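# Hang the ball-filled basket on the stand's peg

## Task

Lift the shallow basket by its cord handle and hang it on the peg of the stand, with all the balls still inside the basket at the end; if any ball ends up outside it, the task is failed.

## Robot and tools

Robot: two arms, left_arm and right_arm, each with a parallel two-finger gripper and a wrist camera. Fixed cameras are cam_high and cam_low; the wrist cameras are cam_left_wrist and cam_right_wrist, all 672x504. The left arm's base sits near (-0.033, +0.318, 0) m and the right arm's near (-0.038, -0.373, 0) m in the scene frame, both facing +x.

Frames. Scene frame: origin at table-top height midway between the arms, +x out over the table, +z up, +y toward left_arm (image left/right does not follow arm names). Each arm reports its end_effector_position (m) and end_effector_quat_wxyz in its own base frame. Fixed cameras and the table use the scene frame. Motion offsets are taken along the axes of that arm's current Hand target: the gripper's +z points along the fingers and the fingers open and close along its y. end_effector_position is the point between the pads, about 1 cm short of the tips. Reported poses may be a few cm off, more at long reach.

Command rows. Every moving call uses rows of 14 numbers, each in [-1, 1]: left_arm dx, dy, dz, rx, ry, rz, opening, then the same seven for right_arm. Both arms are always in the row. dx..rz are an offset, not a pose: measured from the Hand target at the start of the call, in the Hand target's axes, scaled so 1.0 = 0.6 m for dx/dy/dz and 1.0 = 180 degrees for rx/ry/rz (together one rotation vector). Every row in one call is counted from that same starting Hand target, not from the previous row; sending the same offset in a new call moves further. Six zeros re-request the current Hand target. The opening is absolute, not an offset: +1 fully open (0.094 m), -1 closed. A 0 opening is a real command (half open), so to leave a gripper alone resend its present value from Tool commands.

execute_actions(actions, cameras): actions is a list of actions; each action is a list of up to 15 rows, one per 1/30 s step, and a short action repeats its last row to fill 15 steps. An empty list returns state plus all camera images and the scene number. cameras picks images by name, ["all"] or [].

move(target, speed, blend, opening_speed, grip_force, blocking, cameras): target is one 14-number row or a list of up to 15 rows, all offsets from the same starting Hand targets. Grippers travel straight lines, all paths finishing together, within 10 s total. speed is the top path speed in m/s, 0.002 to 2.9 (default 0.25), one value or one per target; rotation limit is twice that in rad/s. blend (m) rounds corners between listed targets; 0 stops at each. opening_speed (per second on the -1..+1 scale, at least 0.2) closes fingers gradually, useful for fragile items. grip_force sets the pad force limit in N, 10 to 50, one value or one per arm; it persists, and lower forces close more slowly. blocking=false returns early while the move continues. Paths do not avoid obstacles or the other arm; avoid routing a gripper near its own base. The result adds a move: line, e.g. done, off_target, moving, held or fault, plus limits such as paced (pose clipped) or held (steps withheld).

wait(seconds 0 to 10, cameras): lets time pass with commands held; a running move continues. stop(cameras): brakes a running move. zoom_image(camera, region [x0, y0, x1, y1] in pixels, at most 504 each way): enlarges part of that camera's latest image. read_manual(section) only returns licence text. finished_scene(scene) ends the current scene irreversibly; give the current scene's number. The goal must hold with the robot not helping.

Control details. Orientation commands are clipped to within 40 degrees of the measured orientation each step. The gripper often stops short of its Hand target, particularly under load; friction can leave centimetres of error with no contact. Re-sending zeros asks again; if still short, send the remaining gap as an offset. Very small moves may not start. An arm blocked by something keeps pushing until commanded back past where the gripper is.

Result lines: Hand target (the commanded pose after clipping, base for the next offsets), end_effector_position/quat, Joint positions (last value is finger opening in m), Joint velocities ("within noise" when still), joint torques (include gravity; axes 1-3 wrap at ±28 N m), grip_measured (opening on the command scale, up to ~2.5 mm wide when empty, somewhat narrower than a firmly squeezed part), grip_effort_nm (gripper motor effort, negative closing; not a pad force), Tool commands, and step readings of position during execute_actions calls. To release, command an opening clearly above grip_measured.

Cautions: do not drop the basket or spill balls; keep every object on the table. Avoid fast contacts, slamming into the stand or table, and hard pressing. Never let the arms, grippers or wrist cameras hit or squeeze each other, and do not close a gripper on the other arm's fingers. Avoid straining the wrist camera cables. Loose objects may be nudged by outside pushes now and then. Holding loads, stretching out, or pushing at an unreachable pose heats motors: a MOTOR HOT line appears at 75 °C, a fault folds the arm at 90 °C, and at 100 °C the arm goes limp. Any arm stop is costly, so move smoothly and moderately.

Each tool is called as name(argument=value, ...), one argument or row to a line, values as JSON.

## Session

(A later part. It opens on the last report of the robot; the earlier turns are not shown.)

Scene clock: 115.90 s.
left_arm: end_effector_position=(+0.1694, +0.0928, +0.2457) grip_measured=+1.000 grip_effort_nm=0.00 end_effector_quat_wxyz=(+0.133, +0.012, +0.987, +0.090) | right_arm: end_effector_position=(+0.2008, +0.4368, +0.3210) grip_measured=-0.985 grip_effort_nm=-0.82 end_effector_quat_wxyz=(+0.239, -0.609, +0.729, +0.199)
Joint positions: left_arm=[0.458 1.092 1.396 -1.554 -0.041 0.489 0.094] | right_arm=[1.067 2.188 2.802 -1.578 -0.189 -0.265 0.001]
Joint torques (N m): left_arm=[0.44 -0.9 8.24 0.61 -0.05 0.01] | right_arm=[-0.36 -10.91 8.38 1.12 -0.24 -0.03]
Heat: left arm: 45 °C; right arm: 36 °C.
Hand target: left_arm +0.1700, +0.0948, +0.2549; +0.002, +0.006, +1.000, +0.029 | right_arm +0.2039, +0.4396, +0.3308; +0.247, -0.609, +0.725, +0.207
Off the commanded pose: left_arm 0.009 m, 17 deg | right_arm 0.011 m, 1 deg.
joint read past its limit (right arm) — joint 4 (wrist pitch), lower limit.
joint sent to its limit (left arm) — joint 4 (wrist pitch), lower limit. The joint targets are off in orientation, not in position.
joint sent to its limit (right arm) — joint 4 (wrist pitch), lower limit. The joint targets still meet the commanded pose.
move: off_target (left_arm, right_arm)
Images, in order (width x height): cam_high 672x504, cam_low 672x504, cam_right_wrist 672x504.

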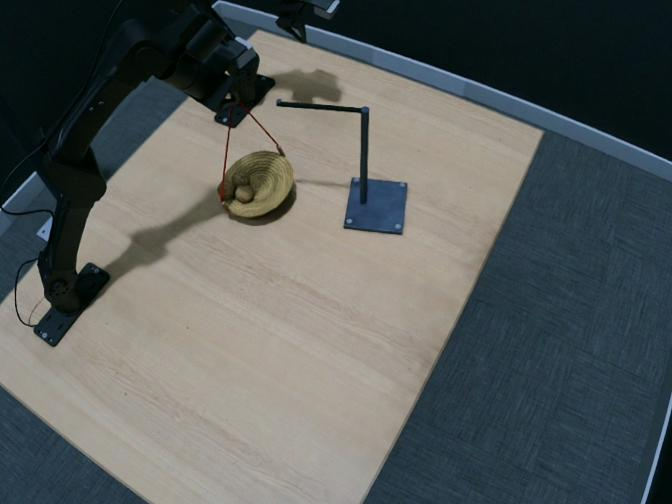

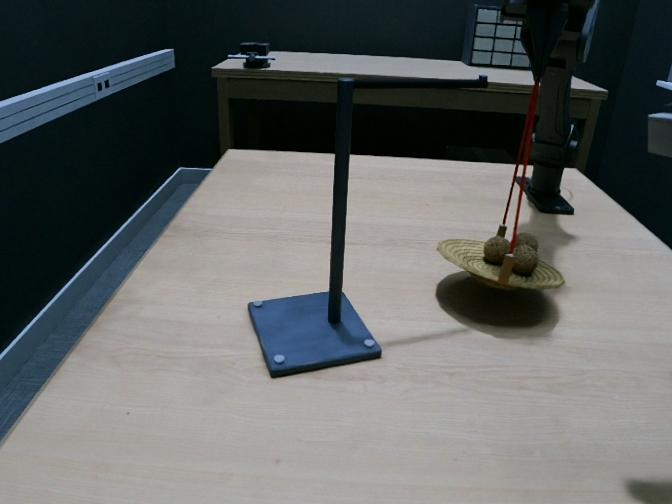

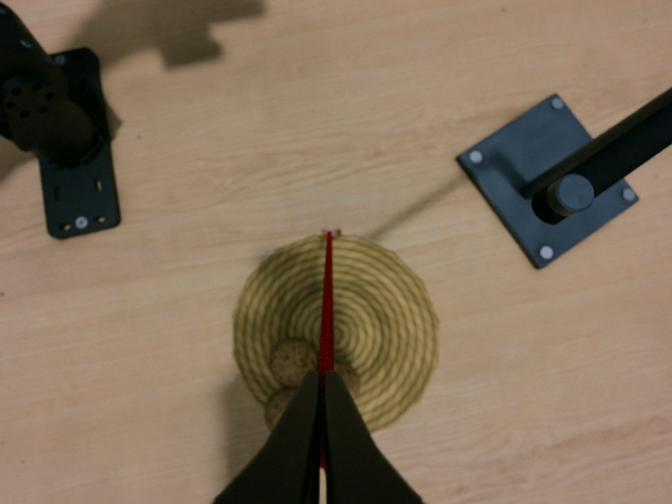

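wait(
  seconds=1,
  cameras=["cam_high","cam_low","cam_right_wrist"],
)

zoom_image(
  camera="cam_low",
  region=[400, 20, 640, 340],
)

zoom_image(
  camera="cam_high",
  region=[180, 60, 420, 250],
)

Scene clock: 119.07 s.
left_arm: end_effector_position=(+0.1694, +0.0928, +0.2457) grip_measured=+1.000 grip_effort_nm=0.00 end_effector_quat_wxyz=(+0.133, +0.012, +0.987, +0.090) | right_arm: end_effector_position=(+0.2006, +0.4367, +0.3209) grip_measured=-0.985 grip_effort_nm=-0.82 end_effector_quat_wxyz=(+0.238, -0.609, +0.729, +0.199)
Joint positions: left_arm=[0.458 1.092 1.396 -1.554 -0.041 0.489 0.094] | right_arm=[1.067 2.188 2.802 -1.578 -0.19 -0.265 0.001]
Joint torques (N m): left_arm=[0.43 -0.9 8.24 0.61 -0.05 0.01] | right_arm=[-0.62 -10.97 8.5 1.1 -0.22 -0.07]
Heat: left arm: 45 °C; right arm: 36 °C.
Hand target: left_arm +0.1700, +0.0948, +0.2549; +0.002, +0.006, +1.000, +0.029 | right_arm +0.2038, +0.4396, +0.3308; +0.247, -0.609, +0.725, +0.207
Tool commands: left_gripper/opening=+1.0 right_gripper/opening=-1.0
Off the commanded pose: left_arm 0.009 m, 17 deg | right_arm 0.011 m, 1 deg.
joint read past its limit (right arm) — joint 4 (wrist pitch), lower limit.
wait: 1.00 s; at rest from the start
Images, in order (width x height): cam_high 672x504, cam_low 672x504, cam_right_wrist 672x504.

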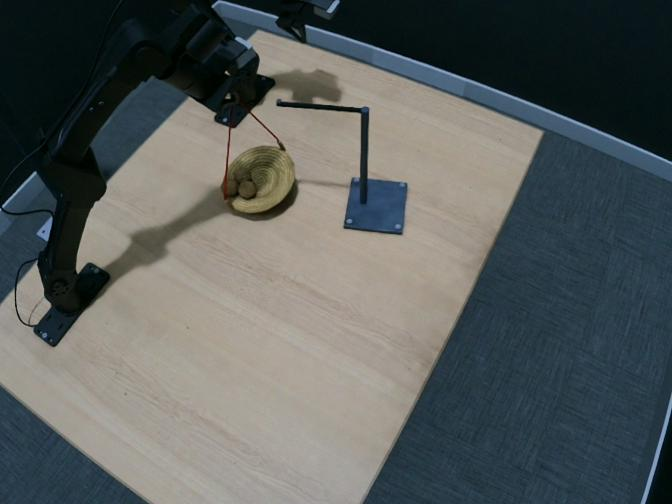

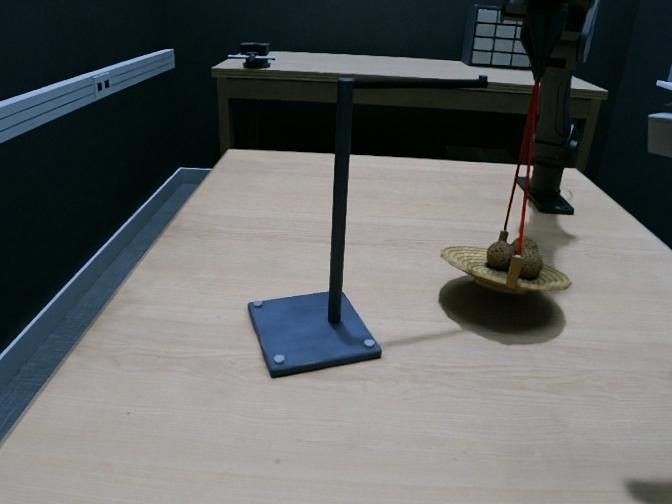

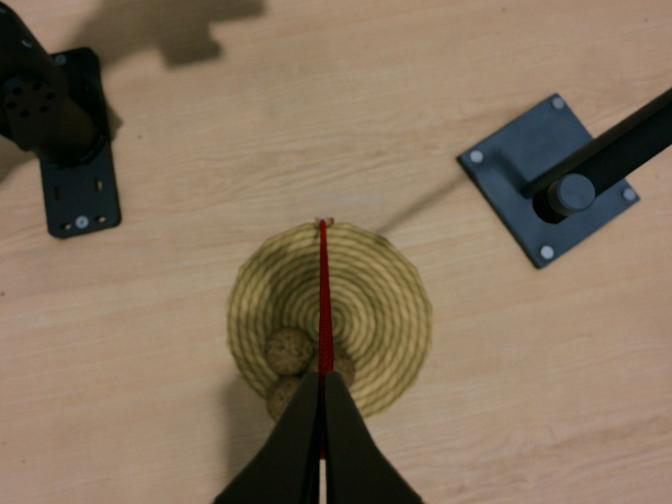

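Scaled by 1.575.

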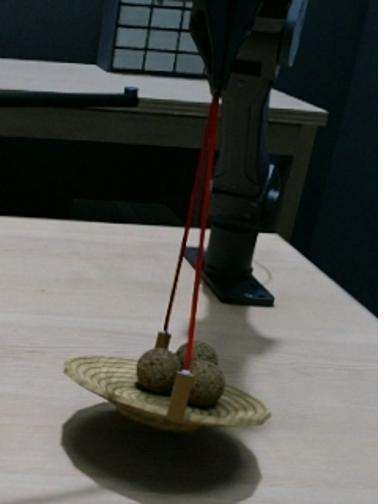

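Scaled by 2.100.

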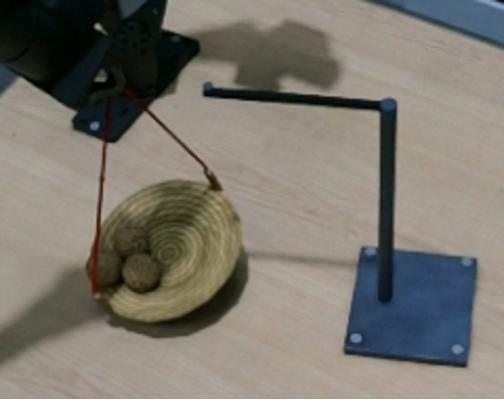

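move(
  target=[0,0,0,0,0,0,1,0.073,0.003,0.163,0,0.03,0,-1],
  speed=0.04,
)

move(
  target=[0,0,0,0,0,0,1,0.08,0.04,0.12,0,0.04,0,-1],
  speed=0.08,
  cameras=["cam_high","cam_low","cam_right_wrist"],
)

Scene clock: 129.77 s.
left_arm: end_effector_position=(+0.1694, +0.0928, +0.2457) grip_measured=+1.000 grip_effort_nm=0.01 end_effector_quat_wxyz=(+0.133, +0.012, +0.987, +0.090) | right_arm: end_effector_position=(+0.2096, +0.4630, +0.2094) grip_measured=-0.985 grip_effort_nm=-0.82 end_effector_quat_wxyz=(+0.191, -0.620, +0.742, +0.169)
Joint positions: left_arm=[0.458 1.092 1.396 -1.554 -0.041 0.489 0.094] | right_arm=[1.086 2.092 2.178 -1.166 -0.163 -0.265 0.001]
Joint torques (N m): left_arm=[0.46 -0.9 8.24 0.61 -0.05 0.01] | right_arm=[0.69 -15.6 5.93 1.04 -0.07 0.07]
Heat: left arm: 45 °C; right arm: 36 °C.
Hand target: left_arm +0.1700, +0.0948, +0.2549; +0.002, +0.006, +1.000, +0.029 | right_arm +0.2064, +0.4646, +0.2266; +0.212, -0.618, +0.736, +0.179
Off the commanded pose: left_arm 0.009 m, 17 deg | right_arm 0.018 m, 3 deg.
joint sent to its limit (left arm) — joint 4 (wrist pitch), lower limit. The joint targets are off in orientation, not in position.
move: off_target (left_arm, right_arm)

Scene clock: 131.53 s.
left_arm: end_effector_position=(+0.1694, +0.0928, +0.2457) grip_measured=+1.000 grip_effort_nm=0.00 end_effector_quat_wxyz=(+0.133, +0.012, +0.987, +0.090) | right_arm: end_effector_position=(+0.1842, +0.4630, +0.1307) grip_measured=-0.985 grip_effort_nm=-0.83 end_effector_quat_wxyz=(+0.151, -0.630, +0.750, +0.132)
Joint positions: left_arm=[0.458 1.092 1.396 -1.554 -0.041 0.489 0.094] | right_arm=[1.153 2.09 1.905 -0.995 -0.103 -0.225 0.001]
Joint torques (N m): left_arm=[0.44 -0.91 8.25 0.61 -0.05 0] | right_arm=[0.81 -14.58 6.17 0.9 0.04 0.11]
Heat: left arm: 45 °C; right arm: 36 °C.
Hand target: left_arm +0.1700, +0.0948, +0.2549; +0.002, +0.006, +1.000, +0.029 | right_arm +0.1825, +0.4664, +0.1400; +0.166, -0.628, +0.748, +0.139
Off the commanded pose: left_arm 0.009 m, 17 deg | right_arm 0.010 m, 2 deg.
joint sent to its limit (left arm) — joint 4 (wrist pitch), lower limit. The joint targets are off in orientation, not in position.
move: off_target (left_arm)
Images, in order (width x height): cam_high 672x504, cam_low 672x504, cam_right_wrist 672x504.

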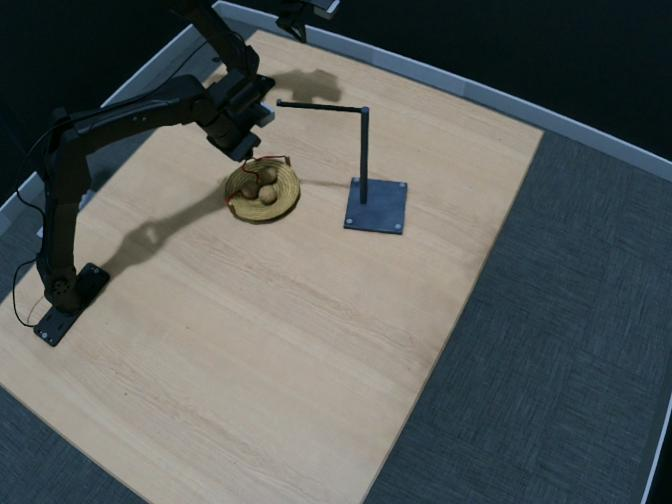

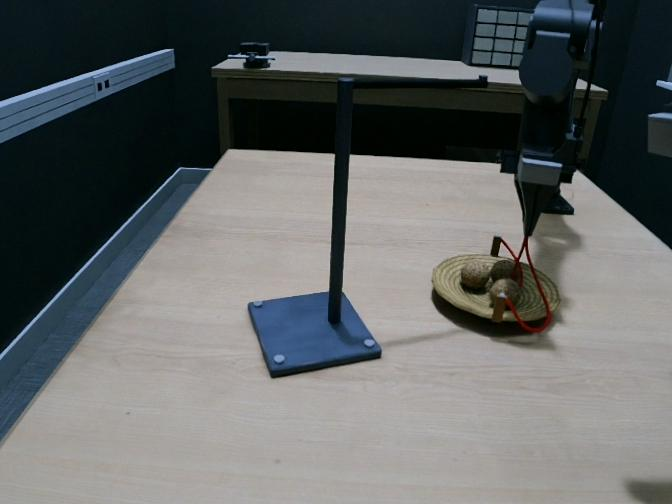

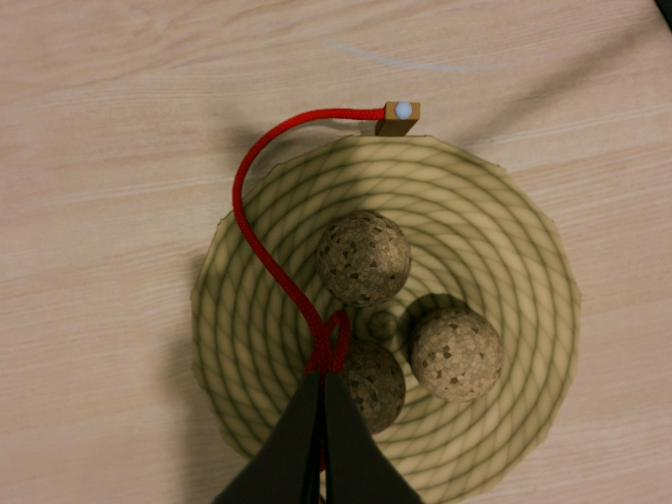

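move(
  target=[
    [0,0,0,0,0,0,1,0.068,0.142,0.005,0,0,0,-1],
    [0,0,0,0,0,0,1,0.149,0.205,0.114,0,0,0,-1],
  ],
  speed=0.12,
  cameras=["cam_high","cam_low","cam_right_wrist"],
)

Scene clock: 140.13 s.
left_arm: end_effector_position=(+0.1694, +0.0928, +0.2457) grip_measured=+1.000 grip_effort_nm=0.01 end_effector_quat_wxyz=(+0.133, +0.012, +0.987, +0.090) | right_arm: end_effector_position=(+0.0527, +0.4329, +0.0350) grip_measured=-0.985 grip_effort_nm=-0.83 end_effector_quat_wxyz=(+0.154, -0.632, +0.748, +0.131)
Joint positions: left_arm=[0.458 1.092 1.396 -1.554 -0.041 0.489 0.094] | right_arm=[1.455 1.906 1.246 -0.505 0.019 0.047 0.001]
Joint torques (N m): left_arm=[0.43 -0.9 8.24 0.61 -0.05 0.01] | right_arm=[0.46 -11.56 5.55 0.94 0.07 0.13]
Heat: left arm: 45 °C; right arm: 36 °C.
Hand target: left_arm +0.1700, +0.0948, +0.2549; +0.002, +0.006, +1.000, +0.029 | right_arm +0.0523, +0.4364, +0.0403; +0.166, -0.628, +0.748, +0.139
Off the commanded pose: left_arm 0.009 m, 17 deg | right_arm 0.006 m, 2 deg.
joint sent to its limit (left arm) — joint 4 (wrist pitch), lower limit. The joint targets are off in orientation, not in position.
move: off_target (left_arm)
Images, in order (width x height): cam_high 672x504, cam_low 672x504, cam_right_wrist 672x504.

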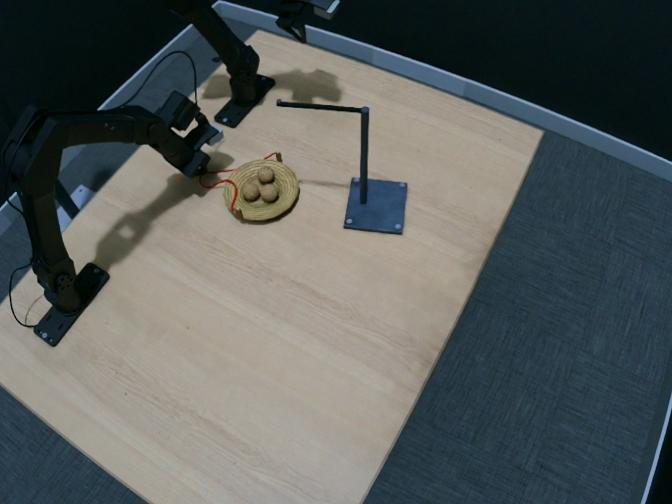

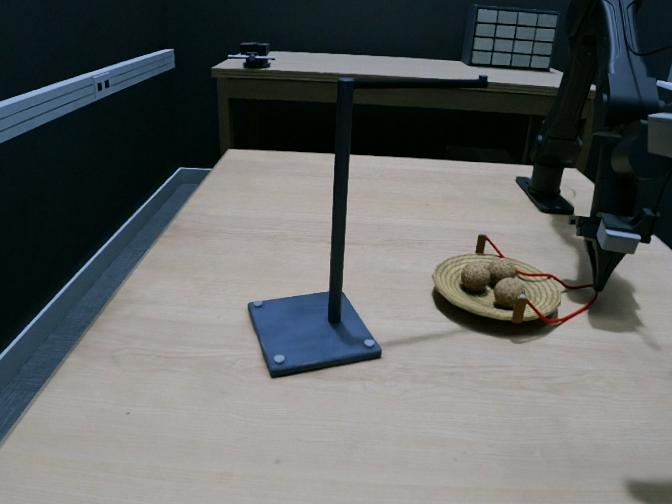

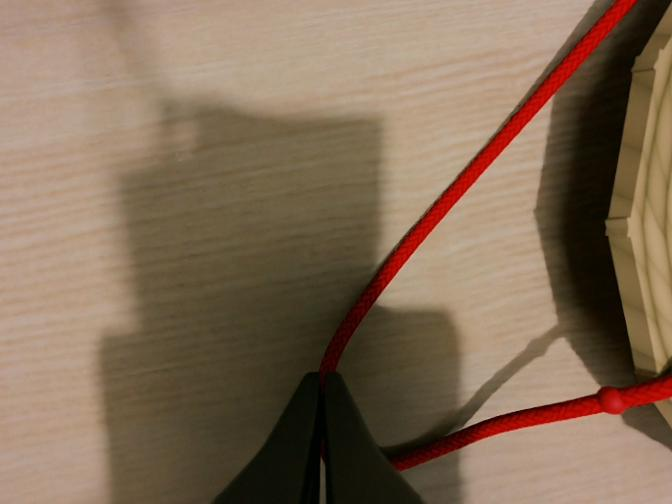

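move(
  target=[
    [0,0,0,0,0,0,1,0.008,0,0.014,0,0,0,-1],
    [0,0,0,0,0,0,1,0.008,0,0.014,0,0,0,0],
    [0,0,0,0,0,0,1,-0.05,-0.02,-0.1,0,0,0,0],
  ],
  speed=0.1,
  opening_speed=1,
  cameras=["cam_high","cam_right_wrist"],
)

Scene clock: 147.00 s.
left_arm: end_effector_position=(+0.1694, +0.0928, +0.2457) grip_measured=+1.000 grip_effort_nm=0.00 end_effector_quat_wxyz=(+0.133, +0.012, +0.987, +0.090) | right_arm: end_effector_position=(+0.0613, +0.4294, +0.0832) grip_measured=-0.002 grip_effort_nm=0.12 end_effector_quat_wxyz=(+0.147, -0.630, +0.753, +0.121)
Joint positions: left_arm=[0.458 1.092 1.396 -1.554 -0.041 0.489 0.094] | right_arm=[1.434 1.857 1.392 -0.723 0.019 0.037 0.047]
Joint torques (N m): left_arm=[0.44 -0.91 8.25 0.61 -0.06 0.01] | right_arm=[-0.55 -13.33 9.73 0.53 0.01 -0.1]
Heat: left arm: 45 °C; right arm: 36 °C.
Hand target: left_arm +0.1700, +0.0948, +0.2549; +0.002, +0.006, +1.000, +0.029 | right_arm +0.0644, +0.4361, +0.1073; +0.166, -0.628, +0.748, +0.139
Off the commanded pose: left_arm 0.009 m, 17 deg | right_arm 0.025 m, 3 deg.
joint sent to its limit (left arm) — joint 4 (wrist pitch), lower limit. The joint targets are off in orientation, not in position.
move: off_target (left_arm, right_arm)
Images, in order (width x height): cam_high 672x504, cam_right_wrist 672x504.

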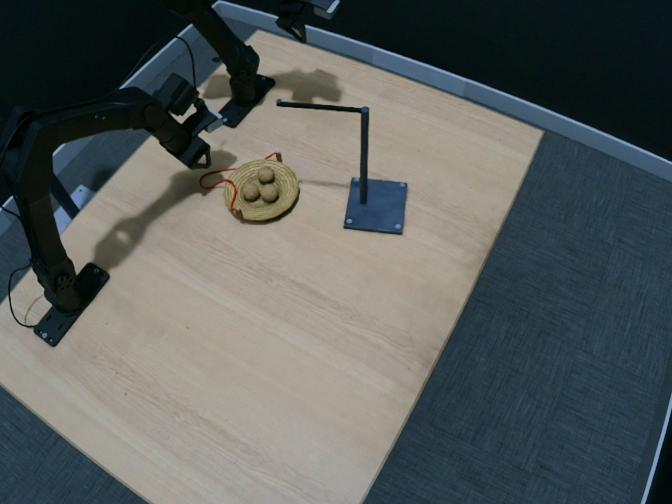

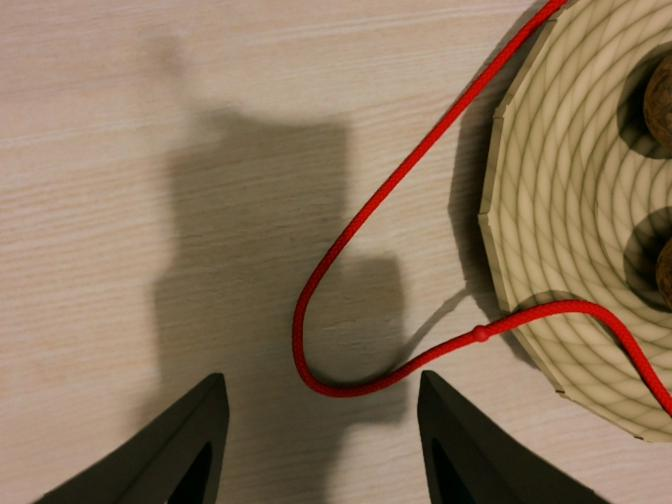

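move(
  target=[0,0,0,0,0,0,1,0.075,0.016,0.066,0,0,-0.28,-0.2],
  speed=0.15,
  cameras=["cam_right_wrist"],
)

Scene clock: 160.60 s.
left_arm: end_effector_position=(+0.1694, +0.0928, +0.2457) grip_measured=+1.000 grip_effort_nm=0.00 end_effector_quat_wxyz=(+0.133, +0.012, +0.987, +0.090) | right_arm: end_effector_position=(+0.0534, +0.4094, +0.0374) grip_measured=-0.198 grip_effort_nm=-0.14 end_effector_quat_wxyz=(-0.185, +0.888, -0.418, -0.047)
Joint positions: left_arm=[0.458 1.092 1.396 -1.554 -0.041 0.489 0.094] | right_arm=[1.45 1.836 1.173 -0.524 0.026 -0.816 0.038]
Joint torques (N m): left_arm=[0.44 -0.9 8.25 0.61 -0.05 0] | right_arm=[0.54 -13.39 5.45 0.9 0.01 -0.04]
Heat: left arm: 45 °C; right arm: 37 °C.
Hand target: left_arm +0.1700, +0.0948, +0.2549; +0.002, +0.006, +1.000, +0.029 | right_arm +0.0508, +0.4141, +0.0524; -0.209, +0.886, -0.409, -0.055
Off the commanded pose: left_arm 0.009 m, 17 deg | right_arm 0.016 m, 3 deg.
joint sent to its limit (left arm) — joint 4 (wrist pitch), lower limit. The joint targets are off in orientation, not in position.
move: off_target (left_arm, right_arm)
Images, in order (width x height): cam_right_wrist 672x504.

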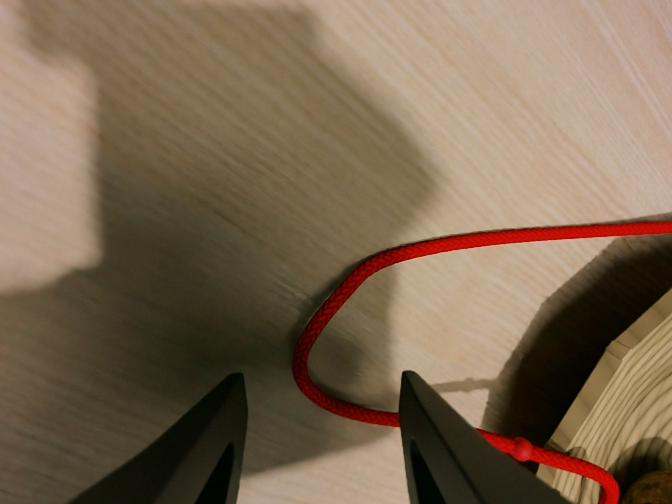

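move(
  target=[0,0,0,0,0,0,1,0.017,0.0206,0.0574,0,0,0,-0.6],
  speed=0.06,
  cameras=["cam_right_wrist"],
)

Scene clock: 165.53 s.
left_arm: end_effector_position=(+0.1694, +0.0928, +0.2457) grip_measured=+1.000 grip_effort_nm=0.00 end_effector_quat_wxyz=(+0.133, +0.012, +0.987, +0.090) | right_arm: end_effector_position=(+0.0542, +0.4154, +0.0241) grip_measured=-0.598 grip_effort_nm=-0.13 end_effector_quat_wxyz=(-0.215, +0.882, -0.415, -0.057)
Joint positions: left_arm=[0.458 1.092 1.396 -1.554 -0.041 0.489 0.094] | right_arm=[1.45 1.841 1.091 -0.374 0.026 -0.817 0.019]
Joint torques (N m): left_arm=[0.44 -0.9 8.24 0.61 -0.05 0.01] | right_arm=[0.77 -7.75 5.16 0.99 0.01 -0.04]
Heat: left arm: 45 °C; right arm: 38 °C.
Hand target: left_arm +0.1700, +0.0948, +0.2549; +0.002, +0.006, +1.000, +0.029 | right_arm +0.0508, +0.4142, +0.0145; -0.209, +0.886, -0.409, -0.055
Off the commanded pose: left_arm 0.009 m, 17 deg | right_arm 0.010 m, 1 deg.
joint sent to its limit (left arm) — joint 4 (wrist pitch), lower limit. The joint targets are off in orientation, not in position.
move: off_target (left_arm)
Images, in order (width x height): cam_right_wrist 672x504.

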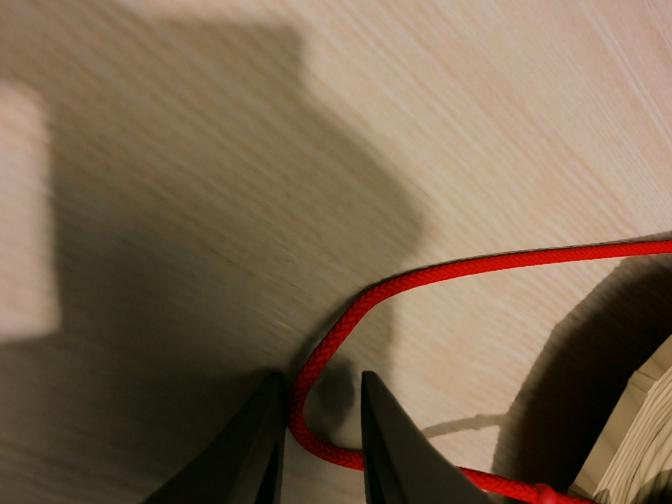

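move(
  target=[
    [0,0,0,0,0,0,1,0.003,0.004,0.010,0,0,0,-0.6],
    [0,0,0,0,0,0,1,0.003,0.004,0.010,0,0,0,-1],
    [0,0,0,0,0,0,1,-0.013,-0.015,-0.046,0,0,0,-1],
  ],
  speed=0.06,
  opening_speed=0.5,
  cameras=["cam_right_wrist"],
)

Scene clock: 170.77 s.
left_arm: end_effector_position=(+0.1694, +0.0928, +0.2457) grip_measured=+1.000 grip_effort_nm=0.00 end_effector_quat_wxyz=(+0.133, +0.012, +0.987, +0.090) | right_arm: end_effector_position=(+0.0523, +0.4030, +0.0208) grip_measured=-0.974 grip_effort_nm=-1.04 end_effector_quat_wxyz=(-0.185, +0.888, -0.417, -0.047)
Joint positions: left_arm=[0.458 1.092 1.396 -1.554 -0.041 0.489 0.094] | right_arm=[1.451 1.842 1.106 -0.451 0.026 -0.818 0.001]
Joint torques (N m): left_arm=[0.44 -0.91 8.25 0.61 -0.06 0] | right_arm=[0.68 -12.96 9.21 0.49 0 -0.07]
Heat: left arm: 45 °C; right arm: 38 °C.
Hand target: left_arm +0.1700, +0.0948, +0.2549; +0.002, +0.006, +1.000, +0.029 | right_arm +0.0504, +0.4134, +0.0445; -0.209, +0.886, -0.409, -0.055
Off the commanded pose: left_arm 0.009 m, 17 deg | right_arm 0.026 m, 3 deg.
joint sent to its limit (left arm) — joint 4 (wrist pitch), lower limit. The joint targets are off in orientation, not in position.
move: off_target (left_arm, right_arm); target 2's new opening was sent with right_arm's hand 0.018 m and 2 deg from that target
Images, in order (width x height): cam_right_wrist 672x504.

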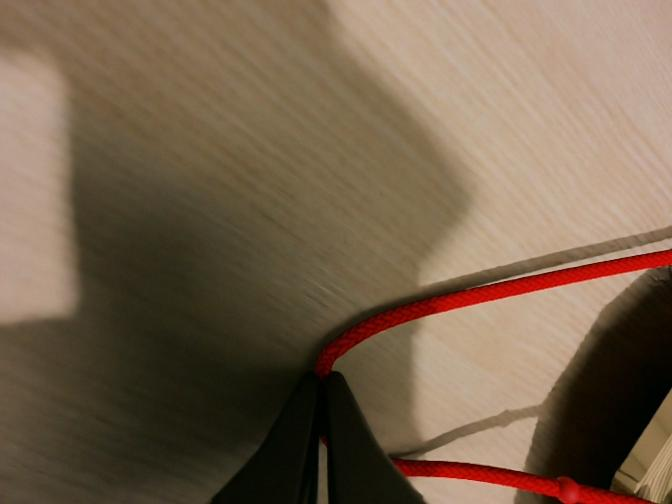

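move(
  target=[
    [0,0,0,0,0,0,1,0.056,-0.315,-0.1525,0.064,-0.053,0.11,-1],
    [0,0,0,0,0,0,1,0.020,-0.358,-0.273,0.064,-0.053,0.11,-1],
    [0,0,0,0,0,0,1,0.004,-0.378,-0.325,0.064,-0.053,0.11,-1],
  ],
  speed=[0.12,0.05,0.03],
  cameras=["cam_high","cam_low","cam_right_wrist"],
)

zoom_image(
  camera="cam_low",
  region=[400, 20, 640, 340],
)

zoom_image(
  camera="cam_high",
  region=[180, 60, 420, 250],
)

Scene clock: 182.50 s.
left_arm: end_effector_position=(+0.1694, +0.0928, +0.2457) grip_measured=+1.000 grip_effort_nm=0.00 end_effector_quat_wxyz=(+0.133, +0.012, +0.987, +0.090) | right_arm: end_effector_position=(+0.2063, +0.4570, +0.2853) grip_measured=-0.974 grip_effort_nm=-1.04 end_effector_quat_wxyz=(-0.307, +0.776, -0.540, -0.113)
Joint positions: left_arm=[0.458 1.092 1.396 -1.554 -0.041 0.489 0.094] | right_arm=[1.096 1.999 2.272 -1.189 -0.136 -0.784 0.001]
Joint torques (N m): left_arm=[0.44 -0.88 8.24 0.61 -0.06 0.01] | right_arm=[-0.31 -10.24 10.21 1.07 -0.18 0.13]
Heat: left arm: 45 °C; right arm: 38 °C.
Hand target: left_arm +0.1700, +0.0948, +0.2549; +0.002, +0.006, +1.000, +0.029 | right_arm +0.2074, +0.4614, +0.2945; -0.317, +0.770, -0.540, -0.122
Off the commanded pose: left_arm 0.009 m, 17 deg | right_arm 0.010 m, 2 deg.
joint sent to its limit (left arm) — joint 4 (wrist pitch), lower limit. The joint targets are off in orientation, not in position.
move: off_target (left_arm)
Images, in order (width x height): cam_high 672x504, cam_low 672x504, cam_right_wrist 672x504.

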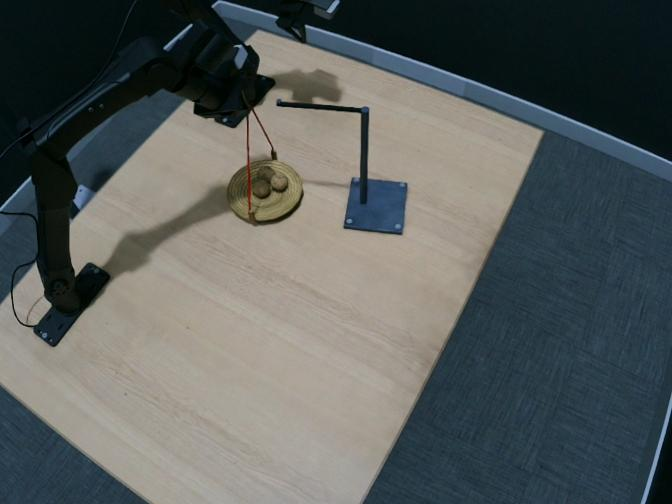

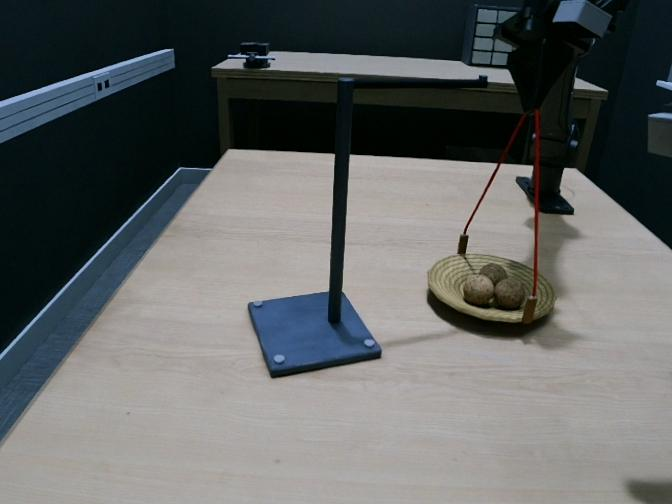

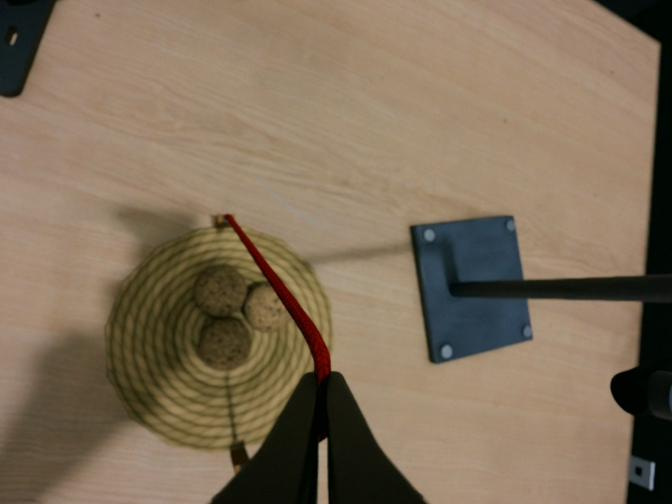

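Scaled by 1.575.

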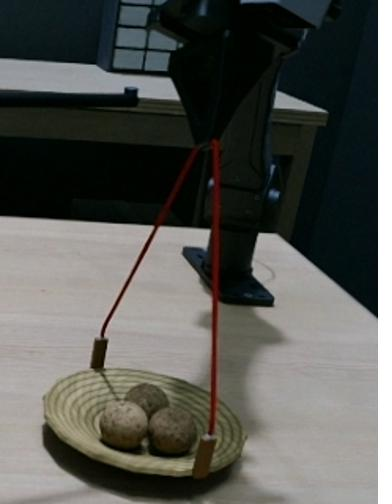

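Scaled by 2.100.

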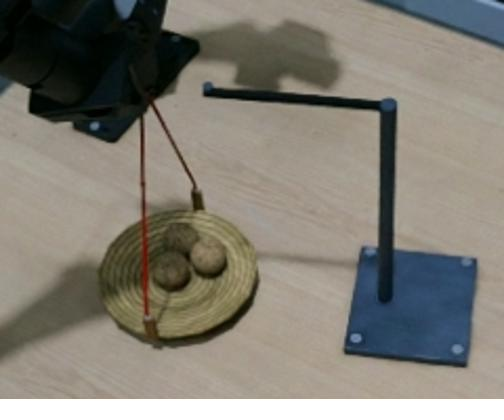

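move(
  target=[
    [0,0,0,0,0,0,1,-0.064,-0.0445,-0.099,0,0,0,-1],
    [0,0,0,0,0,0,1,-0.044,-0.072,-0.099,0,0,-0.07,-1],
  ],
  speed=[0.04,0.04],
  cameras=["cam_high","cam_low","cam_right_wrist"],
)

zoom_image(
  camera="cam_low",
  region=[400, 0, 640, 320],
)

zoom_image(
  camera="cam_high",
  region=[180, 60, 420, 250],
)

Scene clock: 206.97 s.
left_arm: end_effector_position=(+0.1694, +0.0928, +0.2457) grip_measured=+1.000 grip_effort_nm=0.00 end_effector_quat_wxyz=(+0.133, +0.012, +0.987, +0.090) | right_arm: end_effector_position=(+0.2253, +0.4519, +0.3333) grip_measured=-0.974 grip_effort_nm=-1.04 end_effector_quat_wxyz=(-0.345, +0.813, -0.461, -0.085)
Joint positions: left_arm=[0.458 1.092 1.396 -1.554 -0.041 0.489 0.094] | right_arm=[1.048 2.212 2.833 -1.481 -0.165 -1.001 0.001]
Joint torques (N m): left_arm=[0.44 -0.91 8.25 0.61 -0.05 0.01] | right_arm=[-0.57 -14.76 8.64 1.59 -0.22 -0.13]
Heat: left arm: 45 °C; right arm: 41 °C.
Hand target: left_arm +0.1700, +0.0948, +0.2549; +0.002, +0.006, +1.000, +0.029 | right_arm +0.2274, +0.4537, +0.3695; -0.329, +0.825, -0.452, -0.087
Off the commanded pose: left_arm 0.009 m, 17 deg | right_arm 0.036 m, 2 deg.
elbow stopped short (right arm): the move would have taken joint 3 (elbow) straighter than the controller allows.
joint sent to its limit (left arm) — joint 4 (wrist pitch), lower limit. The joint targets are off in orientation, not in position.
move: off_target (left_arm, right_arm)
Images, in order (width x height): cam_high 672x504, cam_low 672x504, cam_right_wrist 672x504.

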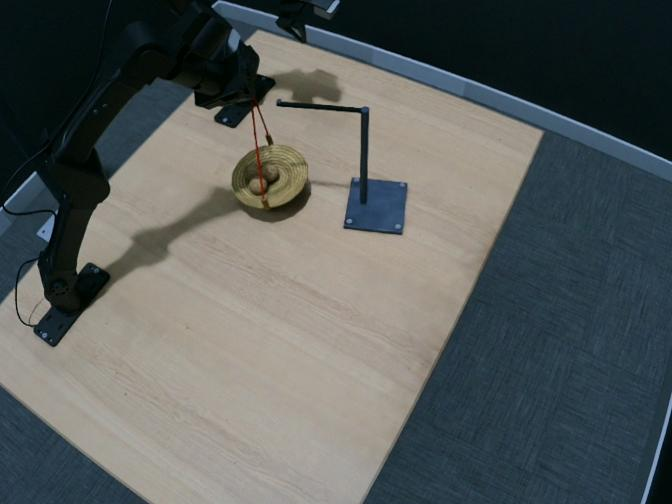

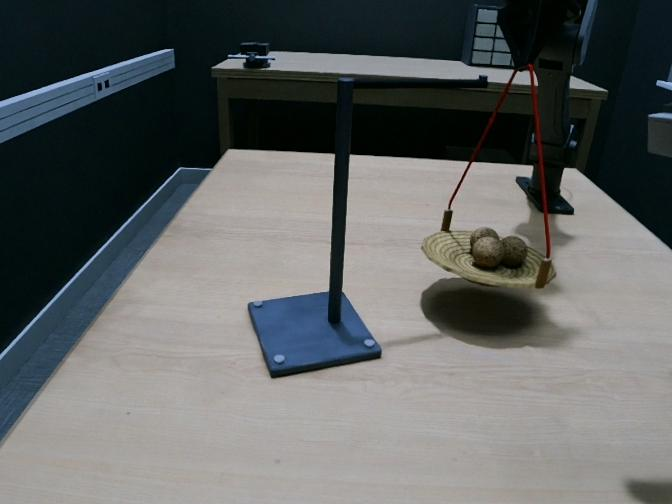

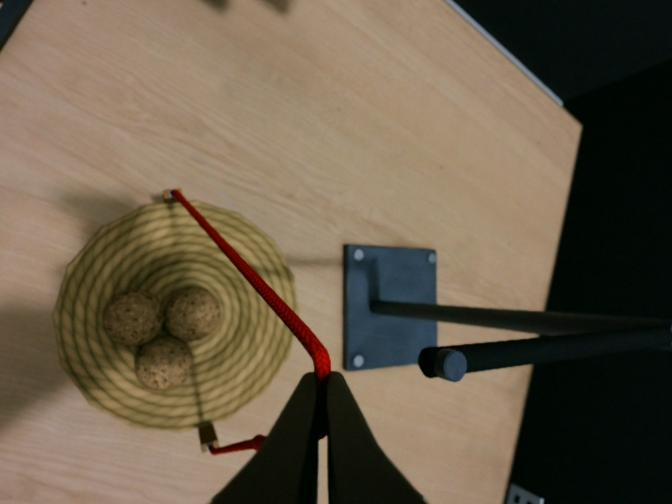

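Scaled by 1.575.

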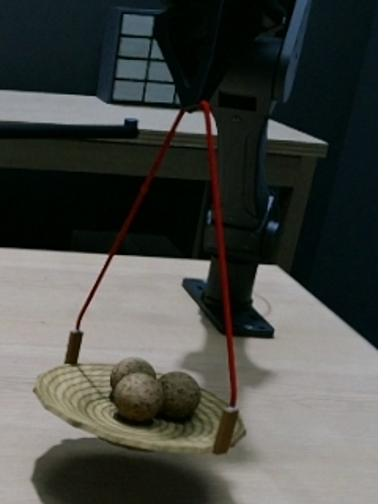

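Scaled by 2.100.

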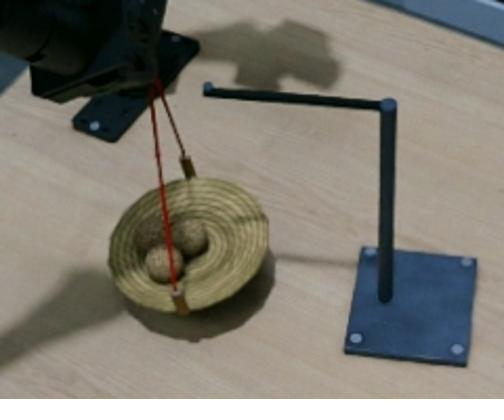

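move(
  target=[0,0,0,0,0,0,1,-0.009,-0.01,-0.015,0.081,-0.076,0,-1],
  speed=0.05,
  cameras=["cam_high","cam_low","cam_right_wrist"],
)

zoom_image(
  camera="cam_low",
  region=[400, 0, 640, 320],
)

Scene clock: 218.27 s.
left_arm: end_effector_position=(+0.1694, +0.0928, +0.2457) grip_measured=+1.000 grip_effort_nm=0.00 end_effector_quat_wxyz=(+0.133, +0.012, +0.987, +0.090) | right_arm: end_effector_position=(+0.2298, +0.4585, +0.3459) grip_measured=-0.974 grip_effort_nm=-1.04 end_effector_quat_wxyz=(-0.437, +0.781, -0.431, -0.119)
Joint positions: left_arm=[0.458 1.092 1.396 -1.554 -0.041 0.489 0.094] | right_arm=[1.016 1.867 2.14 -0.929 -0.253 -0.992 0.001]
Joint torques (N m): left_arm=[0.42 -0.88 8.25 0.61 -0.05 0.01] | right_arm=[-0.62 -15.36 6.43 1.89 -0.29 0.13]
Heat: left arm: 45 °C; right arm: 43 °C.
Hand target: left_arm +0.1700, +0.0948, +0.2549; +0.002, +0.006, +1.000, +0.029 | right_arm +0.2278, +0.4541, +0.3816; -0.482, +0.760, -0.417, -0.126
Off the commanded pose: left_arm 0.009 m, 17 deg | right_arm 0.036 m, 6 deg.
joint sent to its limit (left arm) — joint 4 (wrist pitch), lower limit. The joint targets are off in orientation, not in position.
move: off_target (left_arm, right_arm)
Images, in order (width x height): cam_high 672x504, cam_low 672x504, cam_right_wrist 672x504.

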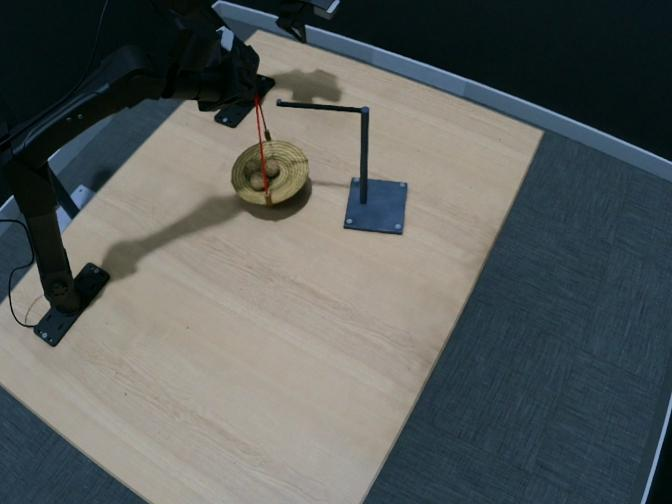

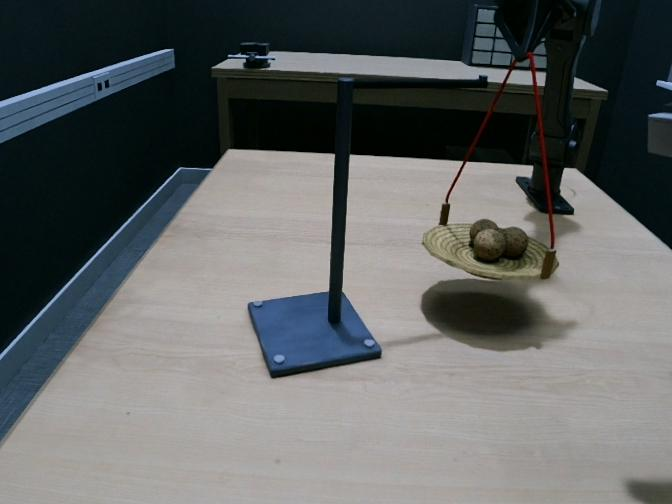

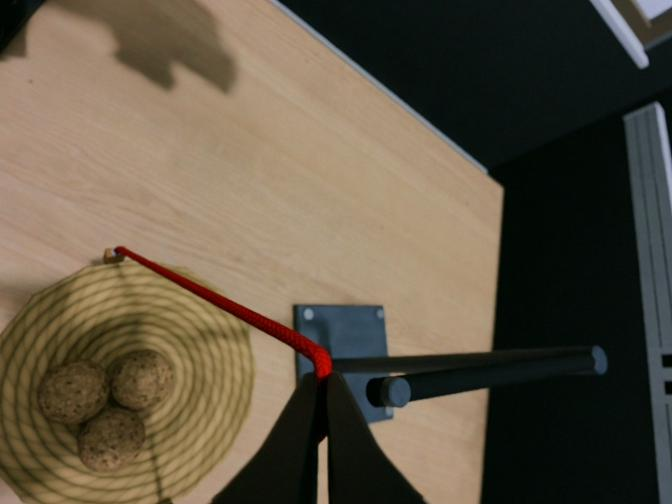

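Scaled by 1.575.

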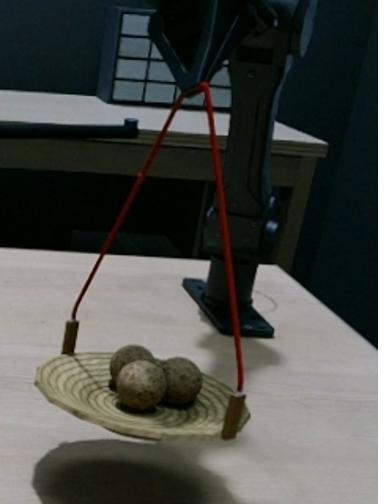

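move(
  target=[0,0,0,0,0,0,1,-0.022,-0.023,-0.0185,0,0,0,-1],
  speed=0.05,
)

Scene clock: 225.43 s.
left_arm: end_effector_position=(+0.1694, +0.0928, +0.2457) grip_measured=+1.000 grip_effort_nm=0.00 end_effector_quat_wxyz=(+0.133, +0.012, +0.987, +0.090) | right_arm: end_effector_position=(+0.2260, +0.4530, +0.3838) grip_measured=-0.974 grip_effort_nm=-1.04 end_effector_quat_wxyz=(-0.458, +0.773, -0.423, -0.119)
Joint positions: left_arm=[0.458 1.092 1.396 -1.554 -0.041 0.489 0.094] | right_arm=[1.016 1.894 2.314 -1.027 -0.255 -0.989 0.001]
Joint torques (N m): left_arm=[0.44 -0.9 8.24 0.61 -0.05 0] | right_arm=[-0.65 -10.18 9.83 1.63 -0.29 0.13]
Heat: left arm: 45 °C; right arm: 41 °C.
Hand target: left_arm +0.1700, +0.0948, +0.2549; +0.002, +0.006, +1.000, +0.029 | right_arm +0.2276, +0.4542, +0.4037; -0.482, +0.760, -0.417, -0.126
Off the commanded pose: left_arm 0.009 m, 17 deg | right_arm 0.020 m, 3 deg.
joint sent to its limit (left arm) — joint 4 (wrist pitch), lower limit. The joint targets are off in orientation, not in position.
move: off_target (left_arm, right_arm)

move(
  target=[0,0,0,0,0,0,1,0.046,-0.113,0.086,0,0,0,-1],
  speed=0.04,
  cameras=["cam_high","cam_low","cam_right_wrist"],
)

zoom_image(
  camera="cam_low",
  region=[400, 0, 640, 320],
)

zoom_image(
  camera="cam_high",
  region=[180, 60, 420, 250],
)

Scene clock: 233.23 s.
left_arm: end_effector_position=(+0.1694, +0.0928, +0.2457) grip_measured=+1.000 grip_effort_nm=0.00 end_effector_quat_wxyz=(+0.133, +0.012, +0.987, +0.090) | right_arm: end_effector_position=(+0.3022, +0.4908, +0.3791) grip_measured=-0.974 grip_effort_nm=-1.04 end_effector_quat_wxyz=(-0.495, +0.746, -0.428, -0.122)
Joint positions: left_arm=[0.458 1.092 1.396 -1.554 -0.041 0.489 0.094] | right_arm=[0.916 2.269 2.828 -1.092 -0.327 -0.995 0.001]
Joint torques (N m): left_arm=[0.44 -0.9 8.23 0.61 -0.05 0.01] | right_arm=[-0.51 -12.31 9.55 2.04 -0.33 0.02]
Heat: left arm: 45 °C; right arm: 40 °C.
Hand target: left_arm +0.1700, +0.0948, +0.2549; +0.002, +0.006, +1.000, +0.029 | right_arm +0.3067, +0.4960, +0.4039; -0.482, +0.760, -0.417, -0.126
Off the commanded pose: left_arm 0.009 m, 17 deg | right_arm 0.026 m, 3 deg.
elbow stopped short (right arm): the move would have taken joint 3 (elbow) straighter than the controller allows.
joint sent to its limit (left arm) — joint 4 (wrist pitch), lower limit. The joint targets are off in orientation, not in position.
move: off_target (left_arm, right_arm)
Images, in order (width x height): cam_high 672x504, cam_low 672x504, cam_right_wrist 672x504.

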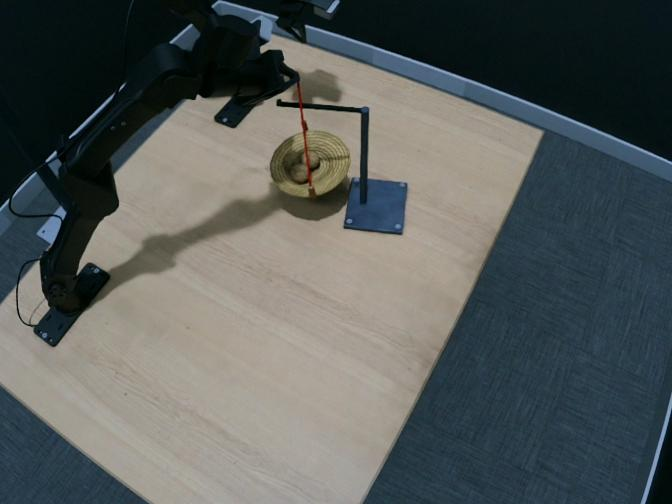

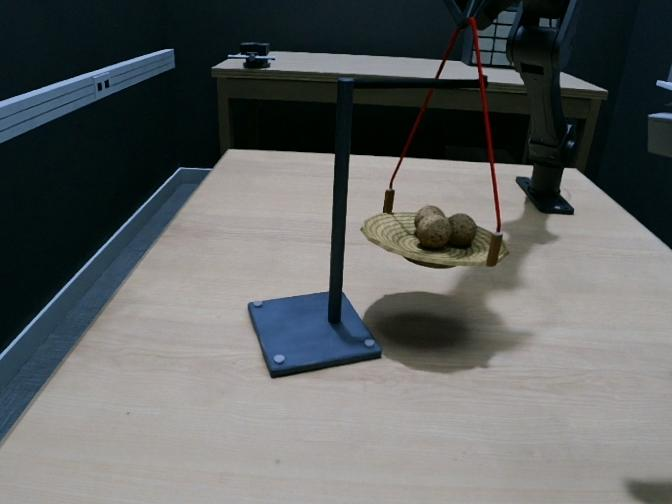

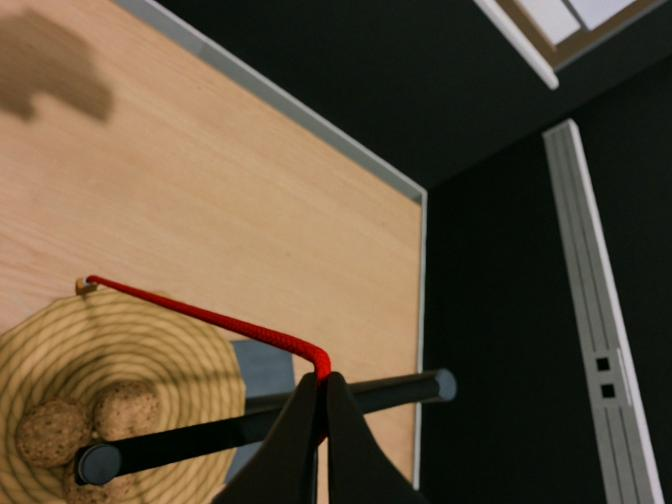

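Scaled by 1.575.

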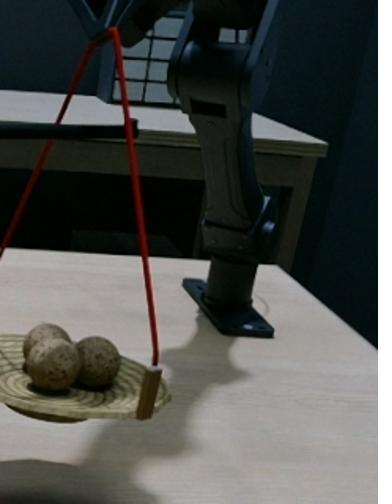

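Scaled by 2.100.

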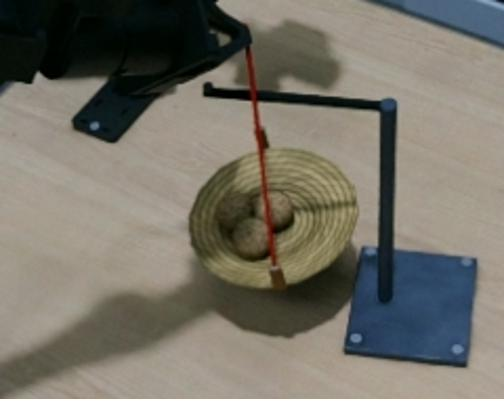

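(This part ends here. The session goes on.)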